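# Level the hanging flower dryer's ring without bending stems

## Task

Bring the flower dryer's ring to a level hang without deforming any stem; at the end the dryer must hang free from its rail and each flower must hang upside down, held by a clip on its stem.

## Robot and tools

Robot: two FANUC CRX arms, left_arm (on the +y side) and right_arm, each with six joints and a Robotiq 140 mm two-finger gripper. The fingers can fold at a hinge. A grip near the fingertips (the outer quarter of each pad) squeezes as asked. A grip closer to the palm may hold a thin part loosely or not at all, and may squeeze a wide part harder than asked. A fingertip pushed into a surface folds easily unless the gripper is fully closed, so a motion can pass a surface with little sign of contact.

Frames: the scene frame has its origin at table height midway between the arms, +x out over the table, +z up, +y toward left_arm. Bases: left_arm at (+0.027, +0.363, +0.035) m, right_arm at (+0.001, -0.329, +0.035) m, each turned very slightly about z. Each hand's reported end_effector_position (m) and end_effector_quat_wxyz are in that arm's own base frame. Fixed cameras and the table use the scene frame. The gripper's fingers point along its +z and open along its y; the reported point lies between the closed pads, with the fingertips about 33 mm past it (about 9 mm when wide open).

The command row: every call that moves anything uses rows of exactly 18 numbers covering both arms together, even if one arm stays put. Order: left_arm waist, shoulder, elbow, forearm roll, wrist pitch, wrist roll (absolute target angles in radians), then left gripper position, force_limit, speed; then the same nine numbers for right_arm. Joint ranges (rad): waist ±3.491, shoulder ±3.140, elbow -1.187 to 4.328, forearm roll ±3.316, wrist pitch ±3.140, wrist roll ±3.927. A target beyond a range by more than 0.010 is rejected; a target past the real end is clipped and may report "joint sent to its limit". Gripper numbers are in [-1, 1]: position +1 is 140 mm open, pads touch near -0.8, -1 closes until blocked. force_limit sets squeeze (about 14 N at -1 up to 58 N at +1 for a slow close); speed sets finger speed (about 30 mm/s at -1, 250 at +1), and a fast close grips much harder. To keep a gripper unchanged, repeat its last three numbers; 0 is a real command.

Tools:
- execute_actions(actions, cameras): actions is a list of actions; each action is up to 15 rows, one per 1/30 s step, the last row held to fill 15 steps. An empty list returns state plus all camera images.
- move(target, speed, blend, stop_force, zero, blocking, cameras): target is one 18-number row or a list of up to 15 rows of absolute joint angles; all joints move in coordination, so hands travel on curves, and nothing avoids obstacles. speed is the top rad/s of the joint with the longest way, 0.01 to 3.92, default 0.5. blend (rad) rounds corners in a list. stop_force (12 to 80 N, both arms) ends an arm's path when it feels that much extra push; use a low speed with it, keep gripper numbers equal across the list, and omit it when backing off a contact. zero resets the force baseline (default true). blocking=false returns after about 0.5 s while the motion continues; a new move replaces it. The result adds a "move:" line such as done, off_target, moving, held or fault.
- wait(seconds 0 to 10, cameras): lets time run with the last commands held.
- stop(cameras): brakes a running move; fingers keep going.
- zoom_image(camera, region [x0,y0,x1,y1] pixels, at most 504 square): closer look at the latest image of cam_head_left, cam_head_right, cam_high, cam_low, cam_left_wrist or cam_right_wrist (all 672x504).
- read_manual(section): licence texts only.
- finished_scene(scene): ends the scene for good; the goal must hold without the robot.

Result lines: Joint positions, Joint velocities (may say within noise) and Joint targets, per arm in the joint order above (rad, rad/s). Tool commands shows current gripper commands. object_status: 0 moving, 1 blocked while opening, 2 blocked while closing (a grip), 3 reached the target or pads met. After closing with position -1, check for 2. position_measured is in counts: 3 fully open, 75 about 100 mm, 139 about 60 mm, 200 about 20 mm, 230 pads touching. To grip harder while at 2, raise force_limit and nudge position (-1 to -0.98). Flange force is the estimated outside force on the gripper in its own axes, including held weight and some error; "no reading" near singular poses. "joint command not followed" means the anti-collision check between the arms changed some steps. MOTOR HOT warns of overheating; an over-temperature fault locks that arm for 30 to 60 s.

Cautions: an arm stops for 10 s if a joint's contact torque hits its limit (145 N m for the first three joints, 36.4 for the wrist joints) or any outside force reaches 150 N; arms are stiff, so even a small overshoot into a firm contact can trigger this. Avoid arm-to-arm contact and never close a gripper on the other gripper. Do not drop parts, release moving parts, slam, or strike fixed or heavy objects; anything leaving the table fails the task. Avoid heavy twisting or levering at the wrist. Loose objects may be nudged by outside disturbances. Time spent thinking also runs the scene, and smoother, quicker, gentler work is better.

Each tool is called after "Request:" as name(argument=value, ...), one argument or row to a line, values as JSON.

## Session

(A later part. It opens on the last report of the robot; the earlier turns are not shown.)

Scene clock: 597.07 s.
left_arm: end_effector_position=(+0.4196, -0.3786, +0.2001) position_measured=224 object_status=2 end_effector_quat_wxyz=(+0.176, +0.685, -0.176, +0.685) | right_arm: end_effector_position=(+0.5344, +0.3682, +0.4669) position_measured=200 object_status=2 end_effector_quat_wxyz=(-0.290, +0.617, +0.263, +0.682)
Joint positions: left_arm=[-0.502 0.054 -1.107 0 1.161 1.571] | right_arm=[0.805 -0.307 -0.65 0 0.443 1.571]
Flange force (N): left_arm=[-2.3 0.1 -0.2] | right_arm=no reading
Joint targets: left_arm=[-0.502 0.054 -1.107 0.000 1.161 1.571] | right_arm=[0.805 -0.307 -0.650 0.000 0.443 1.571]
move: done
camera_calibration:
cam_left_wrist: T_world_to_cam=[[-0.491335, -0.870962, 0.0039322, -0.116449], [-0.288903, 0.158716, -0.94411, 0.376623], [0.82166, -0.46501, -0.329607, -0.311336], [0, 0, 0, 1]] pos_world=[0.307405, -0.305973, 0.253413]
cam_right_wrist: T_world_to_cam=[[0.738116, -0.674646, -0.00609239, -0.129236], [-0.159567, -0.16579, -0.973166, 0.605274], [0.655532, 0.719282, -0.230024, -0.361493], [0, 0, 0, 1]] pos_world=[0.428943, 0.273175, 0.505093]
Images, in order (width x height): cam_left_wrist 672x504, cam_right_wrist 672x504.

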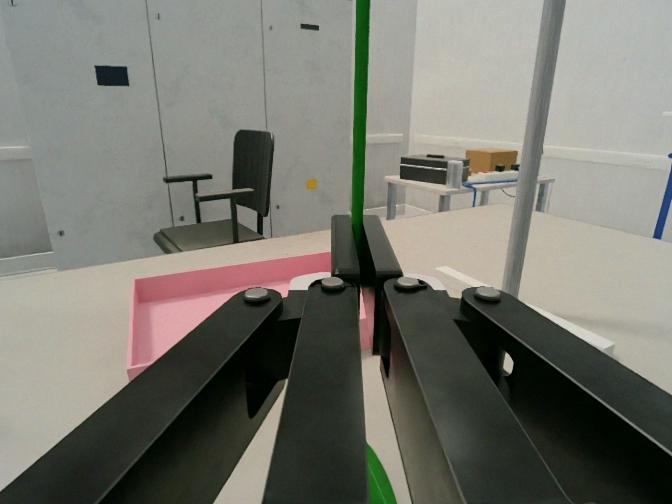

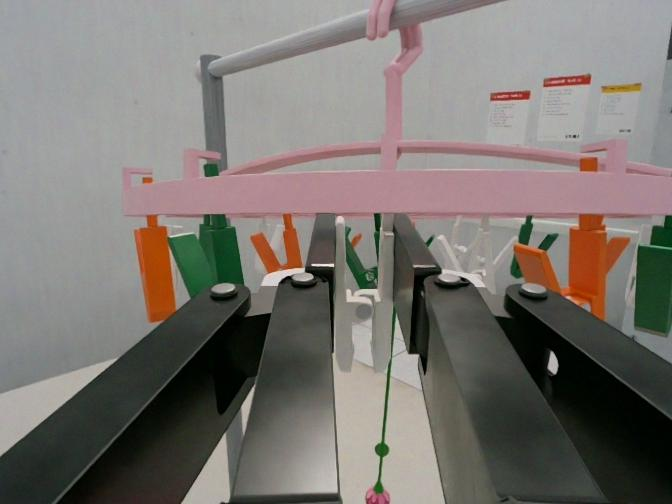

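Request:
move(
  target=[-0.335,-0.1239,-0.9697,0,0.8458,1.571,-1,-1,-1,0.805,-0.307,-0.6498,0,0.4428,1.571,-1,-0.05,-1],
  speed=0.3,
  cameras=["cam_right_wrist","cam_left_wrist"],
)

Request:
zoom_image(
  camera="cam_right_wrist",
  region=[290, 180, 450, 504],
)

Request:
zoom_image(
  camera="cam_left_wrist",
  region=[230, 0, 490, 250],
)

Scene clock: 614.63 s.
left_arm: end_effector_position=(+0.5154, -0.3171, +0.2700) position_measured=224 object_status=2 end_effector_quat_wxyz=(+0.118, +0.697, -0.118, +0.697) | right_arm: end_effector_position=(+0.5344, +0.3682, +0.4669) position_measured=200 object_status=2 end_effector_quat_wxyz=(-0.290, +0.617, +0.263, +0.682)
Joint positions: left_arm=[-0.335 -0.124 -0.97 0 0.846 1.571] | right_arm=[0.805 -0.307 -0.65 0 0.443 1.571]
Flange force (N): left_arm=[-1.2 2.9 -0.8] | right_arm=no reading
Joint targets: left_arm=[-0.335 -0.124 -0.970 0.000 0.846 1.571] | right_arm=[0.805 -0.307 -0.650 0.000 0.443 1.571]
move: done
camera_calibration:
cam_left_wrist: T_world_to_cam=[[-0.339681, -0.940533, 0.0038931, -0.116223], [-0.311251, 0.108503, -0.944113, 0.456153], [0.887547, -0.321909, -0.329598, -0.327065], [0, 0, 0, 1]] pos_world=[0.392785, -0.264091, 0.323313]
cam_right_wrist: T_world_to_cam=[[0.738116, -0.674646, -0.00609239, -0.129236], [-0.159567, -0.16579, -0.973166, 0.605274], [0.655532, 0.719282, -0.230024, -0.361493], [0, 0, 0, 1]] pos_world=[0.428943, 0.273175, 0.505093]
Images, in order (width x height): cam_left_wrist 672x504, cam_right_wrist 672x504.

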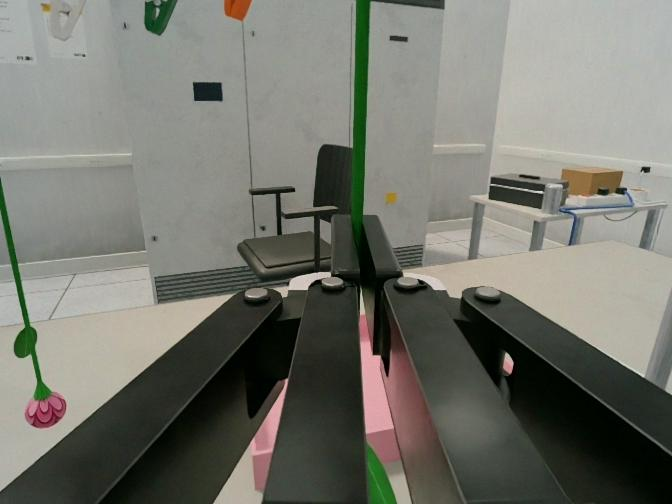

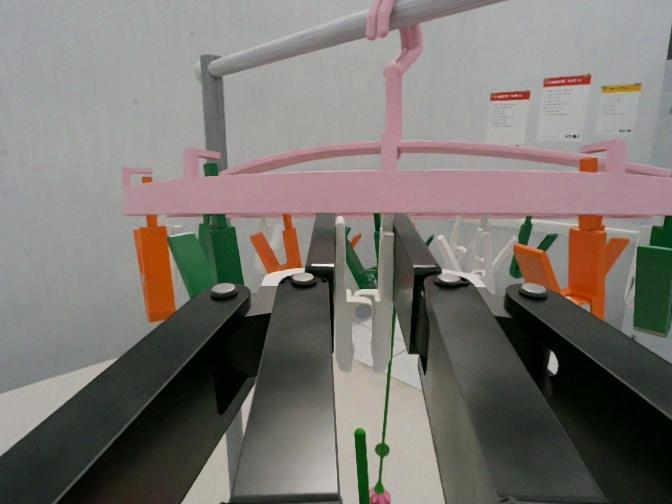

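Scaled by 1.556 from the camera's 672x504 image, which has a finer 960x720 frame.

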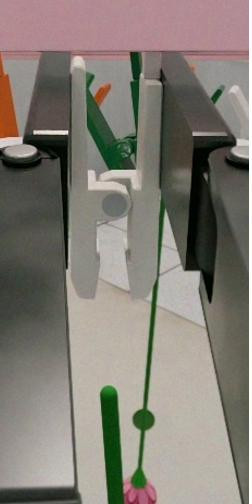

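Scaled by 1.938 from the camera's 672x504 image, which has a finer 960x720 frame.

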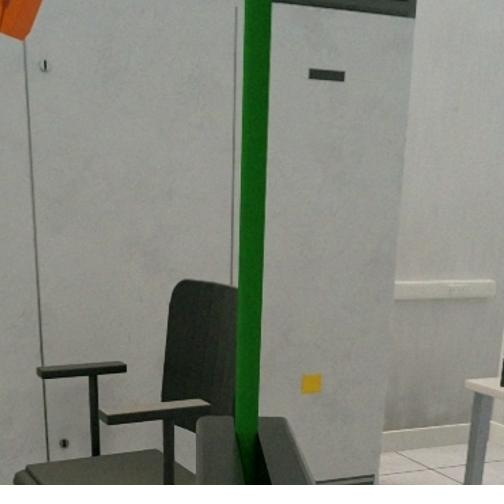

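Request:
move(
  target=[-0.335,-0.1259,-0.912,0,0.7861,1.571,-1,-1,-1,0.805,-0.307,-0.6498,0,0.4428,1.571,-1,-0.05,-1],
  speed=0.1,
  cameras=["cam_right_wrist","cam_low","cam_head_left","cam_high"],
)

Request:
zoom_image(
  camera="cam_low",
  region=[330, 140, 430, 240],
)

Request:
zoom_image(
  camera="cam_right_wrist",
  region=[310, 240, 420, 420],
)

Request:
zoom_image(
  camera="cam_head_left",
  region=[180, 150, 320, 290],
)

Scene clock: 634.17 s.
left_arm: end_effector_position=(+0.5323, -0.3230, +0.2875) position_measured=224 object_status=2 end_effector_quat_wxyz=(+0.118, +0.697, -0.118, +0.697) | right_arm: end_effector_position=(+0.5344, +0.3682, +0.4669) position_measured=200 object_status=2 end_effector_quat_wxyz=(-0.290, +0.617, +0.263, +0.682)
Joint positions: left_arm=[-0.335 -0.126 -0.912 0 0.786 1.571] | right_arm=[0.805 -0.307 -0.65 0 0.443 1.571]
Flange force (N): left_arm=[-1.1 1.1 -0.5] | right_arm=no reading
Joint targets: left_arm=[-0.335 -0.126 -0.912 0.000 0.786 1.571] | right_arm=[0.805 -0.307 -0.650 0.000 0.443 1.571]
move: done
camera_calibration:
cam_right_wrist: T_world_to_cam=[[0.738116, -0.674646, -0.00609239, -0.129236], [-0.159567, -0.16579, -0.973166, 0.605274], [0.655532, 0.719282, -0.230024, -0.361493], [0, 0, 0, 1]] pos_world=[0.428943, 0.273175, 0.505093]
Images, in order (width x height): cam_head_left 672x504, cam_high 672x504, cam_low 672x504, cam_right_wrist 672x504.

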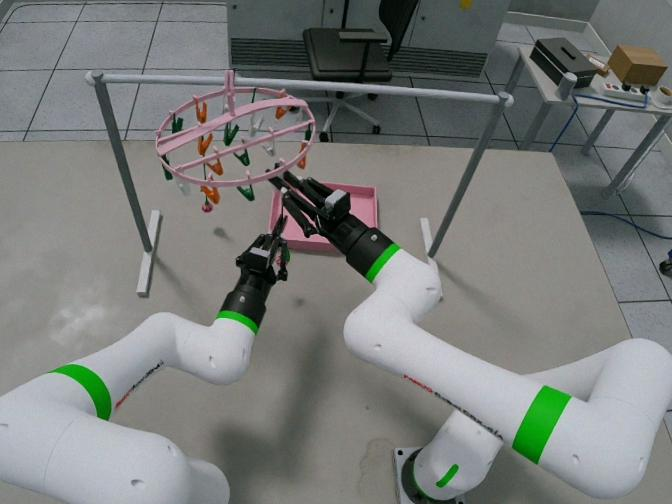

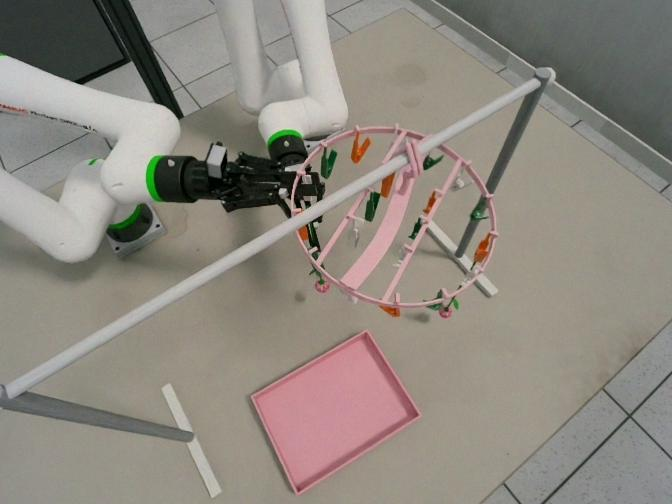

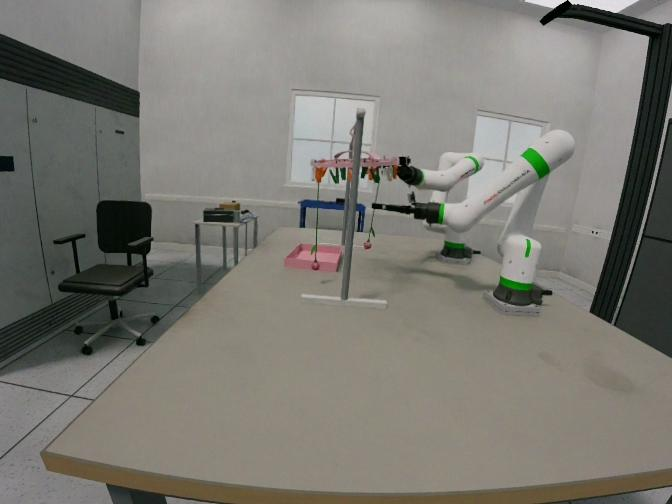

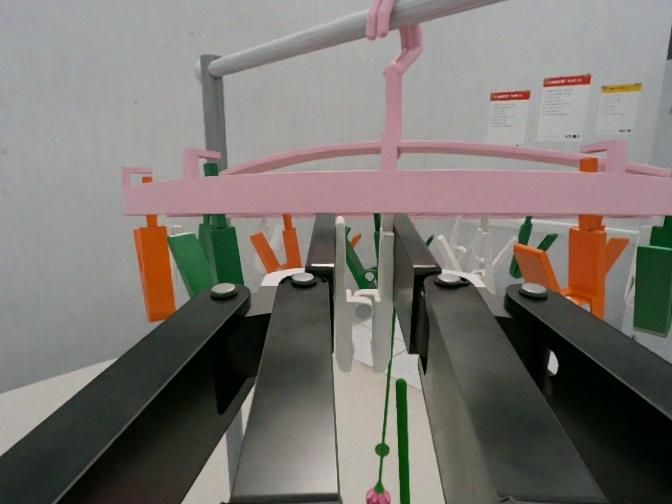

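Scaled by 5.040 from the camera's 672x504 image, which has a finer 960x720 frame.

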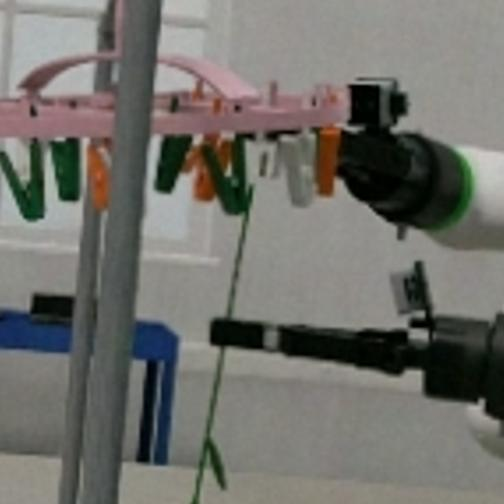

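Scaled by 2.800 from the camera's 672x504 image, which has a finer 960x720 frame.

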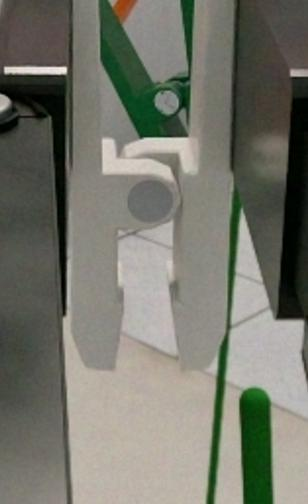

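Scaled by 3.600 from the camera's 672x504 image, which has a finer 960x720 frame.

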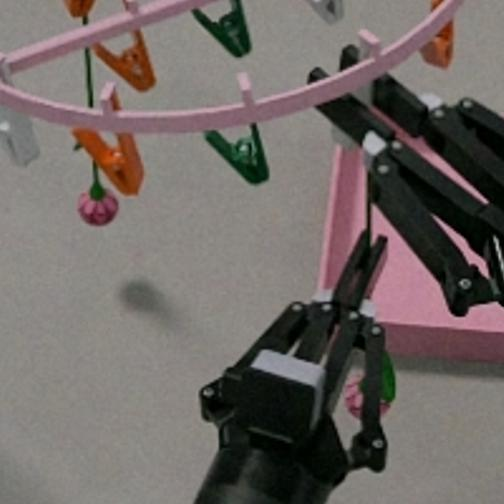

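Request:
move(
  target=[
    [-0.335,-0.1239,-0.9697,0,0.8458,1.571,-1,-1,-1,0.805,-0.307,-0.6498,0,0.4428,1.571,-1,-0.05,-1],
    [-0.335,-0.1937,-0.948,0,0.7543,1.571,-1,-1,-1,0.805,-0.307,-0.6498,0,0.4428,1.571,-1,-0.05,-1],
  ],
  speed=0.1,
  cameras=["cam_right_wrist"],
)

Request:
zoom_image(
  camera="cam_right_wrist",
  region=[310, 240, 420, 420],
)

Scene clock: 650.60 s.
left_arm: end_effector_position=(+0.5154, -0.3171, +0.2929) position_measured=224 object_status=2 end_effector_quat_wxyz=(+0.118, +0.697, -0.118, +0.697) | right_arm: end_effector_position=(+0.5344, +0.3682, +0.4669) position_measured=200 object_status=2 end_effector_quat_wxyz=(-0.290, +0.617, +0.263, +0.682)
Joint positions: left_arm=[-0.335 -0.194 -0.948 0 0.754 1.571] | right_arm=[0.805 -0.307 -0.65 0 0.443 1.571]
Flange force (N): no reading
Joint targets: left_arm=[-0.335 -0.194 -0.948 0.000 0.754 1.571] | right_arm=[0.805 -0.307 -0.650 0.000 0.443 1.571]
move: done
camera_calibration:
cam_right_wrist: T_world_to_cam=[[0.738116, -0.674646, -0.00609239, -0.129236], [-0.159567, -0.16579, -0.973166, 0.605274], [0.655532, 0.719282, -0.230024, -0.361493], [0, 0, 0, 1]] pos_world=[0.428943, 0.273175, 0.505093]
Images, in order (width x height): cam_right_wrist 672x504.

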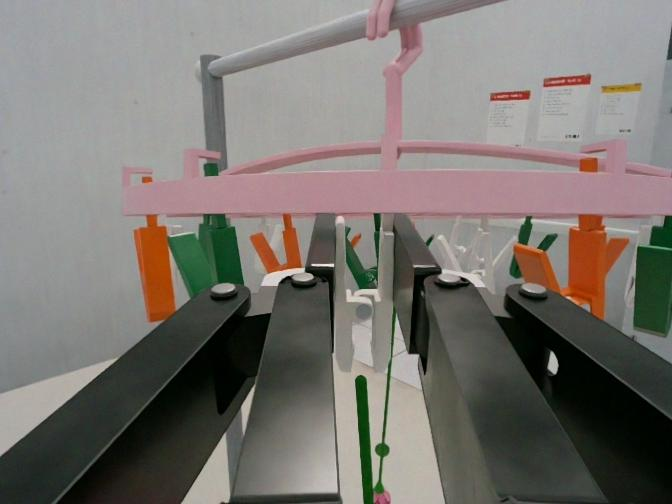

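Scaled by 2.800 from the camera's 672x504 image, which has a finer 960x720 frame.

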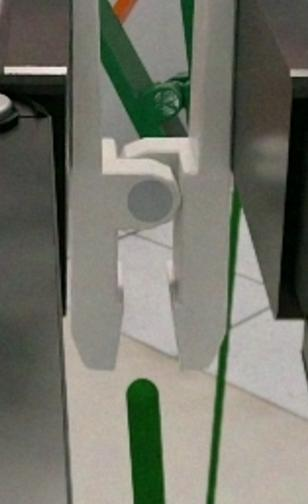

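Request:
move(
  target=[-0.335,-0.2479,-0.9251,0,0.6772,1.571,-1,-1,-1,0.805,-0.307,-0.6498,0,0.4428,1.571,-1,-0.05,-1],
  speed=0.06,
  cameras=["cam_right_wrist"],
)

Request:
zoom_image(
  camera="cam_right_wrist",
  region=[310, 240, 420, 420],
)

Scene clock: 656.90 s.
left_arm: end_effector_position=(+0.5154, -0.3171, +0.3130) position_measured=224 object_status=2 end_effector_quat_wxyz=(+0.118, +0.697, -0.118, +0.697) | right_arm: end_effector_position=(+0.5344, +0.3682, +0.4669) position_measured=200 object_status=2 end_effector_quat_wxyz=(-0.290, +0.617, +0.263, +0.682)
Joint positions: left_arm=[-0.335 -0.248 -0.925 0 0.677 1.571] | right_arm=[0.805 -0.307 -0.65 0 0.443 1.571]
Flange force (N): no reading
Joint targets: left_arm=[-0.335 -0.248 -0.925 0.000 0.677 1.571] | right_arm=[0.805 -0.307 -0.650 0.000 0.443 1.571]
move: done
camera_calibration:
cam_right_wrist: T_world_to_cam=[[0.738116, -0.674646, -0.00609239, -0.129236], [-0.159567, -0.16579, -0.973166, 0.605274], [0.655532, 0.719282, -0.230024, -0.361493], [0, 0, 0, 1]] pos_world=[0.428943, 0.273175, 0.505093]
Images, in order (width x height): cam_right_wrist 672x504.

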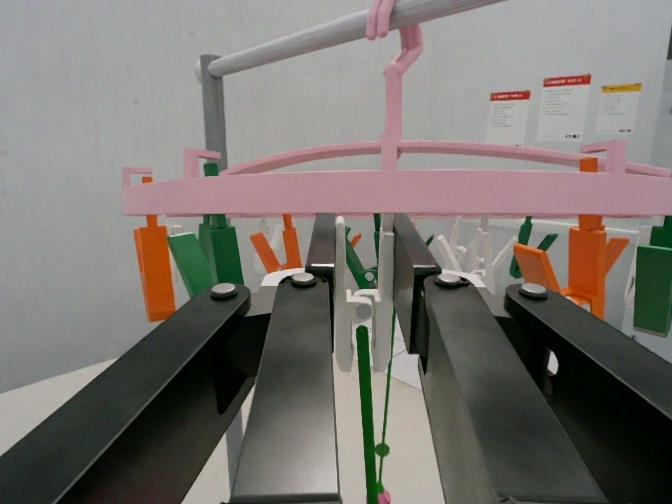

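Scaled by 2.800 from the camera's 672x504 image, which has a finer 960x720 frame.

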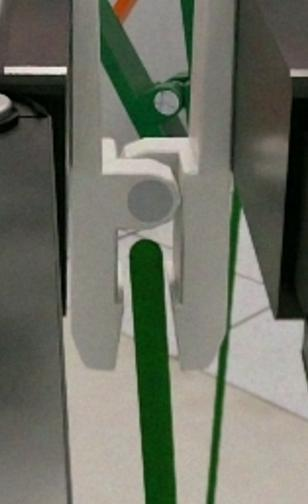

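Request:
move(
  target=[-0.335,-0.2479,-0.9251,0,0.6772,1.571,-1,-1,-1,0.805,-0.307,-0.6498,0,0.4428,1.571,-0.2,-1,-1],
  cameras=["cam_right_wrist"],
)

Request:
zoom_image(
  camera="cam_right_wrist",
  region=[280, 200, 460, 400],
)

Scene clock: 662.30 s.
left_arm: end_effector_position=(+0.5154, -0.3171, +0.3130) position_measured=224 object_status=2 end_effector_quat_wxyz=(+0.118, +0.697, -0.118, +0.697) | right_arm: end_effector_position=(+0.5344, +0.3682, +0.4669) position_measured=154 object_status=0 end_effector_quat_wxyz=(-0.290, +0.617, +0.263, +0.682)
Joint positions: left_arm=[-0.335 -0.248 -0.925 0 0.677 1.571] | right_arm=[0.805 -0.307 -0.65 0 0.443 1.571]
Flange force (N): no reading
Joint targets: left_arm=[-0.335 -0.248 -0.925 0.000 0.677 1.571] | right_arm=[0.805 -0.307 -0.650 0.000 0.443 1.571]
move: done
camera_calibration:
cam_right_wrist: T_world_to_cam=[[0.738128, -0.674634, -0.00602164, -0.129281], [-0.159514, -0.16584, -0.973166, 0.605265], [0.655532, 0.719282, -0.230025, -0.361492], [0, 0, 0, 1]] pos_world=[0.428943, 0.273175, 0.505093]
Images, in order (width x height): cam_right_wrist 672x504.

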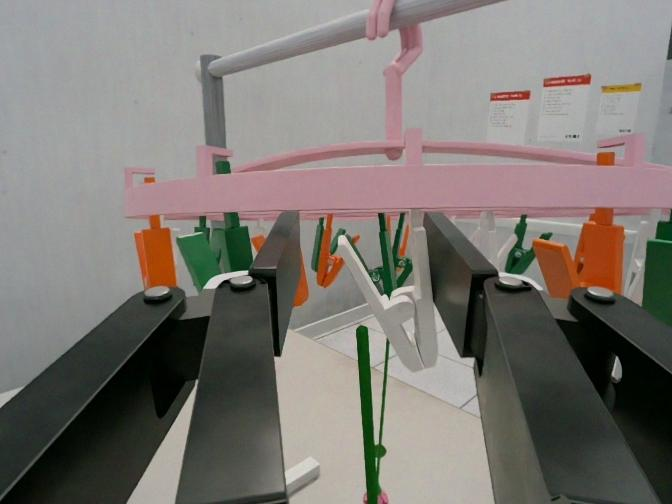

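Scaled by 2.520 from the camera's 672x504 image, which has a finer 960x720 frame.

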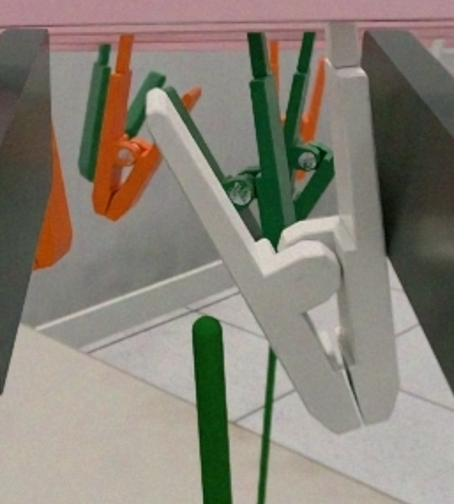

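Request:
move(
  target=[
    [-0.335,-0.1239,-0.9697,0,0.8458,1.571,-1,-1,-1,0.805,-0.307,-0.6498,0,0.4428,1.571,-0.2,-1,-1],
    [-0.3144,-0.115,-0.9624,0,0.8474,1.571,-1,-1,-1,0.805,-0.307,-0.6498,0,0.4428,1.571,-1,-0.05,-1],
    [-0.3144,-0.1844,-0.9407,0,0.7563,1.571,-1,-1,-1,0.805,-0.307,-0.6498,0,0.4428,1.571,-1,-0.05,-1],
  ],
  speed=0.12,
  cameras=["cam_right_wrist"],
)

Request:
zoom_image(
  camera="cam_right_wrist",
  region=[280, 200, 460, 420],
)

Scene clock: 688.20 s.
left_arm: end_effector_position=(+0.5248, -0.3074, +0.2930) position_measured=224 object_status=2 end_effector_quat_wxyz=(+0.111, +0.698, -0.111, +0.698) | right_arm: end_effector_position=(+0.5344, +0.3682, +0.4669) position_measured=200 object_status=2 end_effector_quat_wxyz=(-0.290, +0.617, +0.263, +0.682)
Joint positions: left_arm=[-0.314 -0.184 -0.941 0 0.756 1.571] | right_arm=[0.805 -0.307 -0.65 0 0.443 1.571]
Flange force (N): no reading
Joint targets: left_arm=[-0.314 -0.184 -0.941 0.000 0.756 1.571] | right_arm=[0.805 -0.307 -0.650 0.000 0.443 1.571]
move: done
camera_calibration:
cam_right_wrist: T_world_to_cam=[[0.738116, -0.674646, -0.00609239, -0.129236], [-0.159567, -0.16579, -0.973166, 0.605274], [0.655532, 0.719282, -0.230024, -0.361493], [0, 0, 0, 1]] pos_world=[0.428943, 0.273175, 0.505093]
Images, in order (width x height): cam_right_wrist 672x504.

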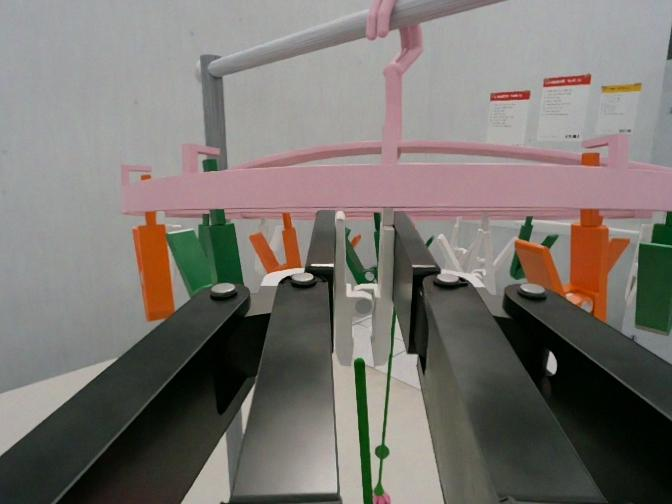

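Scaled by 2.291 from the camera's 672x504 image, which has a finer 960x720 frame.

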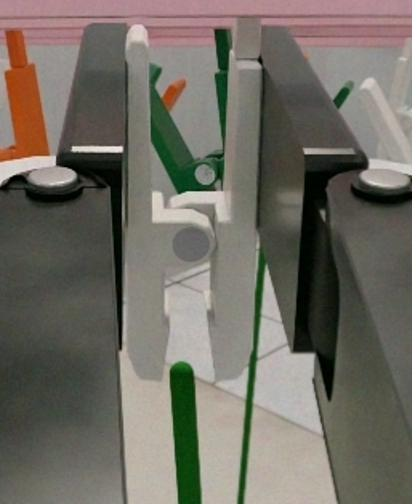

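Request:
move(
  target=[
    [-0.3148,-0.2329,-0.9175,0,0.6846,1.571,-1,-1,-1,0.805,-0.307,-0.6498,0,0.4428,1.571,-1,-0.05,-1],
    [-0.3148,-0.2329,-0.9175,0,0.6846,1.571,-1,-1,-1,0.805,-0.307,-0.6498,0,0.4428,1.571,-0.35,-1,-1],
  ],
  speed=0.06,
  cameras=["cam_right_wrist"],
)

Request:
zoom_image(
  camera="cam_right_wrist",
  region=[280, 200, 460, 420],
)

Scene clock: 698.23 s.
left_arm: end_effector_position=(+0.5255, -0.3078, +0.3120) position_measured=224 object_status=2 end_effector_quat_wxyz=(+0.111, +0.698, -0.111, +0.698) | right_arm: end_effector_position=(+0.5344, +0.3682, +0.4669) position_measured=173 object_status=0 end_effector_quat_wxyz=(-0.290, +0.617, +0.263, +0.682)
Joint positions: left_arm=[-0.315 -0.233 -0.917 0 0.685 1.571] | right_arm=[0.805 -0.307 -0.65 0 0.443 1.571]
Flange force (N): no reading
Joint targets: left_arm=[-0.315 -0.233 -0.917 0.000 0.685 1.571] | right_arm=[0.805 -0.307 -0.650 0.000 0.443 1.571]
move: done
camera_calibration:
cam_right_wrist: T_world_to_cam=[[0.738116, -0.674646, -0.00609239, -0.129236], [-0.159567, -0.16579, -0.973166, 0.605274], [0.655532, 0.719282, -0.230024, -0.361493], [0, 0, 0, 1]] pos_world=[0.428943, 0.273175, 0.505093]
Images, in order (width x height): cam_right_wrist 672x504.

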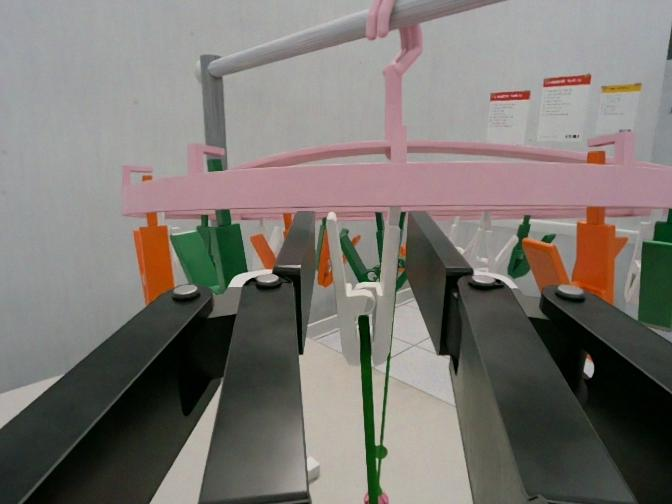

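Scaled by 2.291 from the camera's 672x504 image, which has a finer 960x720 frame.

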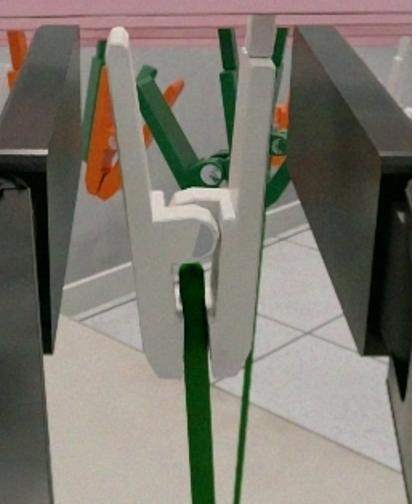

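Request:
move(
  target=[
    [-0.3148,-0.2329,-0.9175,0,0.6846,1.571,-0.2,-1,-1,0.805,-0.307,-0.6498,0,0.4428,1.571,-0.2,-1,-1],
    [-0.3148,-0.5976,-1.1126,0,0.515,1.571,-0.2,-1,-1,0.805,-0.307,-0.6498,0,0.4428,1.571,-0.2,-1,-1],
    [-0.3148,-0.5976,-1.1126,0,0.515,1.571,-0.2,-1,-1,0.805,-0.7545,-0.8933,0,0.2388,1.571,-0.2,-1,-1],
  ],
  speed=0.15,
  cameras=["all"],
)

Request:
zoom_image(
  camera="cam_low",
  region=[280, 100, 420, 280],
)

Scene clock: 715.37 s.
left_arm: end_effector_position=(+0.4352, -0.2784, +0.3122) position_measured=154 object_status=3 end_effector_quat_wxyz=(+0.111, +0.698, -0.111, +0.698) | right_arm: end_effector_position=(+0.4401, +0.2702, +0.4598) position_measured=154 object_status=3 end_effector_quat_wxyz=(-0.290, +0.617, +0.263, +0.682)
Joint positions: left_arm=[-0.315 -0.598 -1.113 0 0.515 1.571] | right_arm=[0.805 -0.754 -0.893 0 0.239 1.571]
Flange force (N): no reading
Joint targets: left_arm=[-0.315 -0.598 -1.113 0.000 0.515 1.571] | right_arm=[0.805 -0.754 -0.893 0.000 0.239 1.571]
move: done
camera_calibration:
cam_left_wrist: T_world_to_cam=[[-0.32062, -0.9472, 0.00394648, -0.117498], [-0.31339, 0.102147, -0.944115, 0.466022], [0.893862, -0.303939, -0.329593, -0.227338], [0, 0, 0, 1]] pos_world=[0.311583, -0.227993, 0.365513]
cam_right_wrist: T_world_to_cam=[[0.738116, -0.674646, -0.00609239, -0.125864], [-0.159567, -0.16579, -0.973166, 0.567086], [0.655532, 0.719282, -0.230024, -0.230885], [0, 0, 0, 1]] pos_world=[0.334743, 0.175175, 0.497993]

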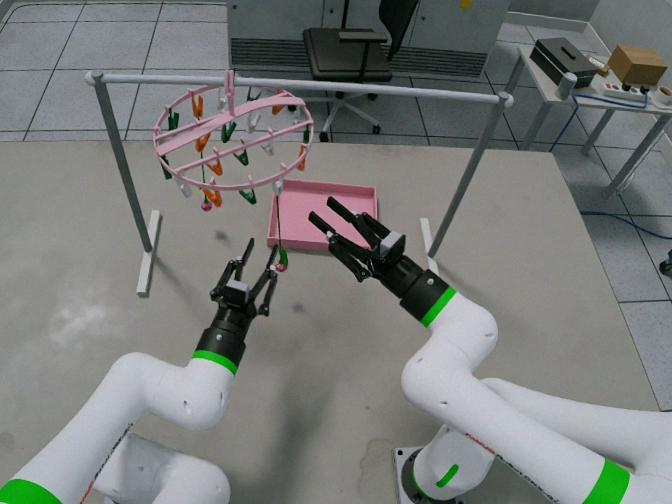

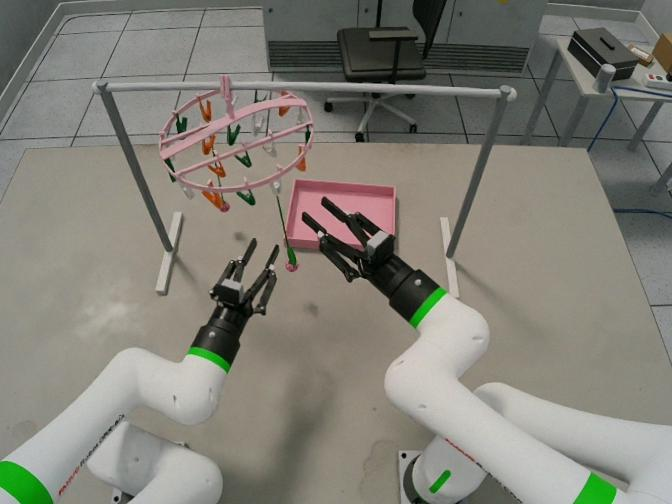

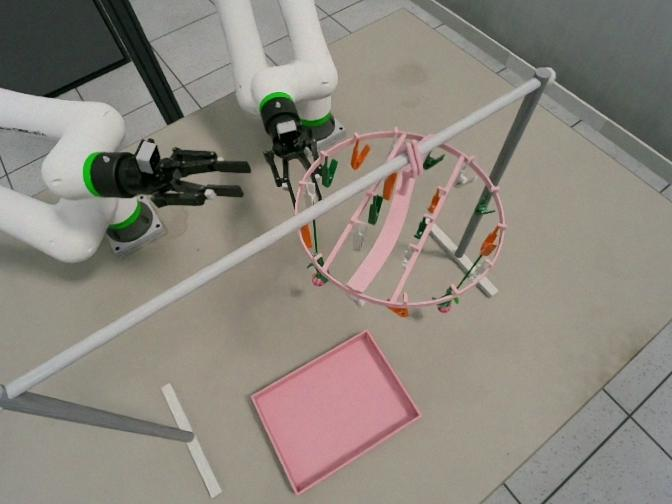

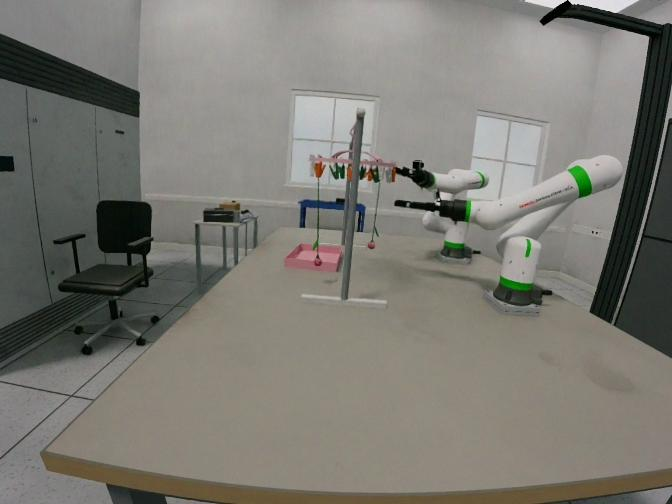

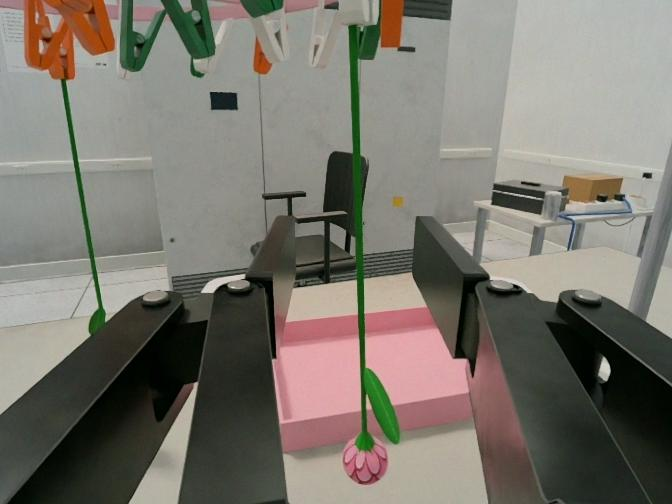

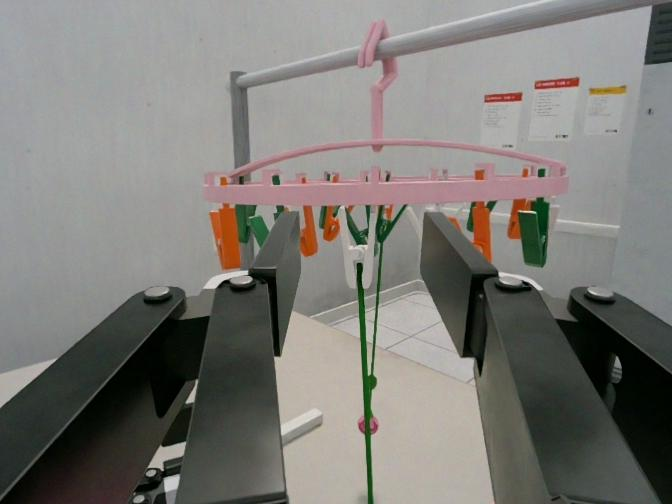

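Scaled by 2.800 from the camera's 672x504 image, which has a finer 960x720 frame.

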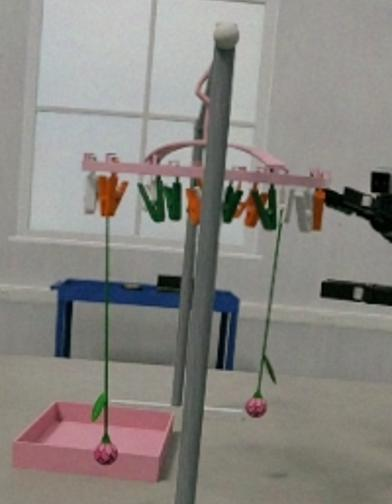

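Request:
finished_scene(
  scene=1,
)

The scene is finished: the task was done.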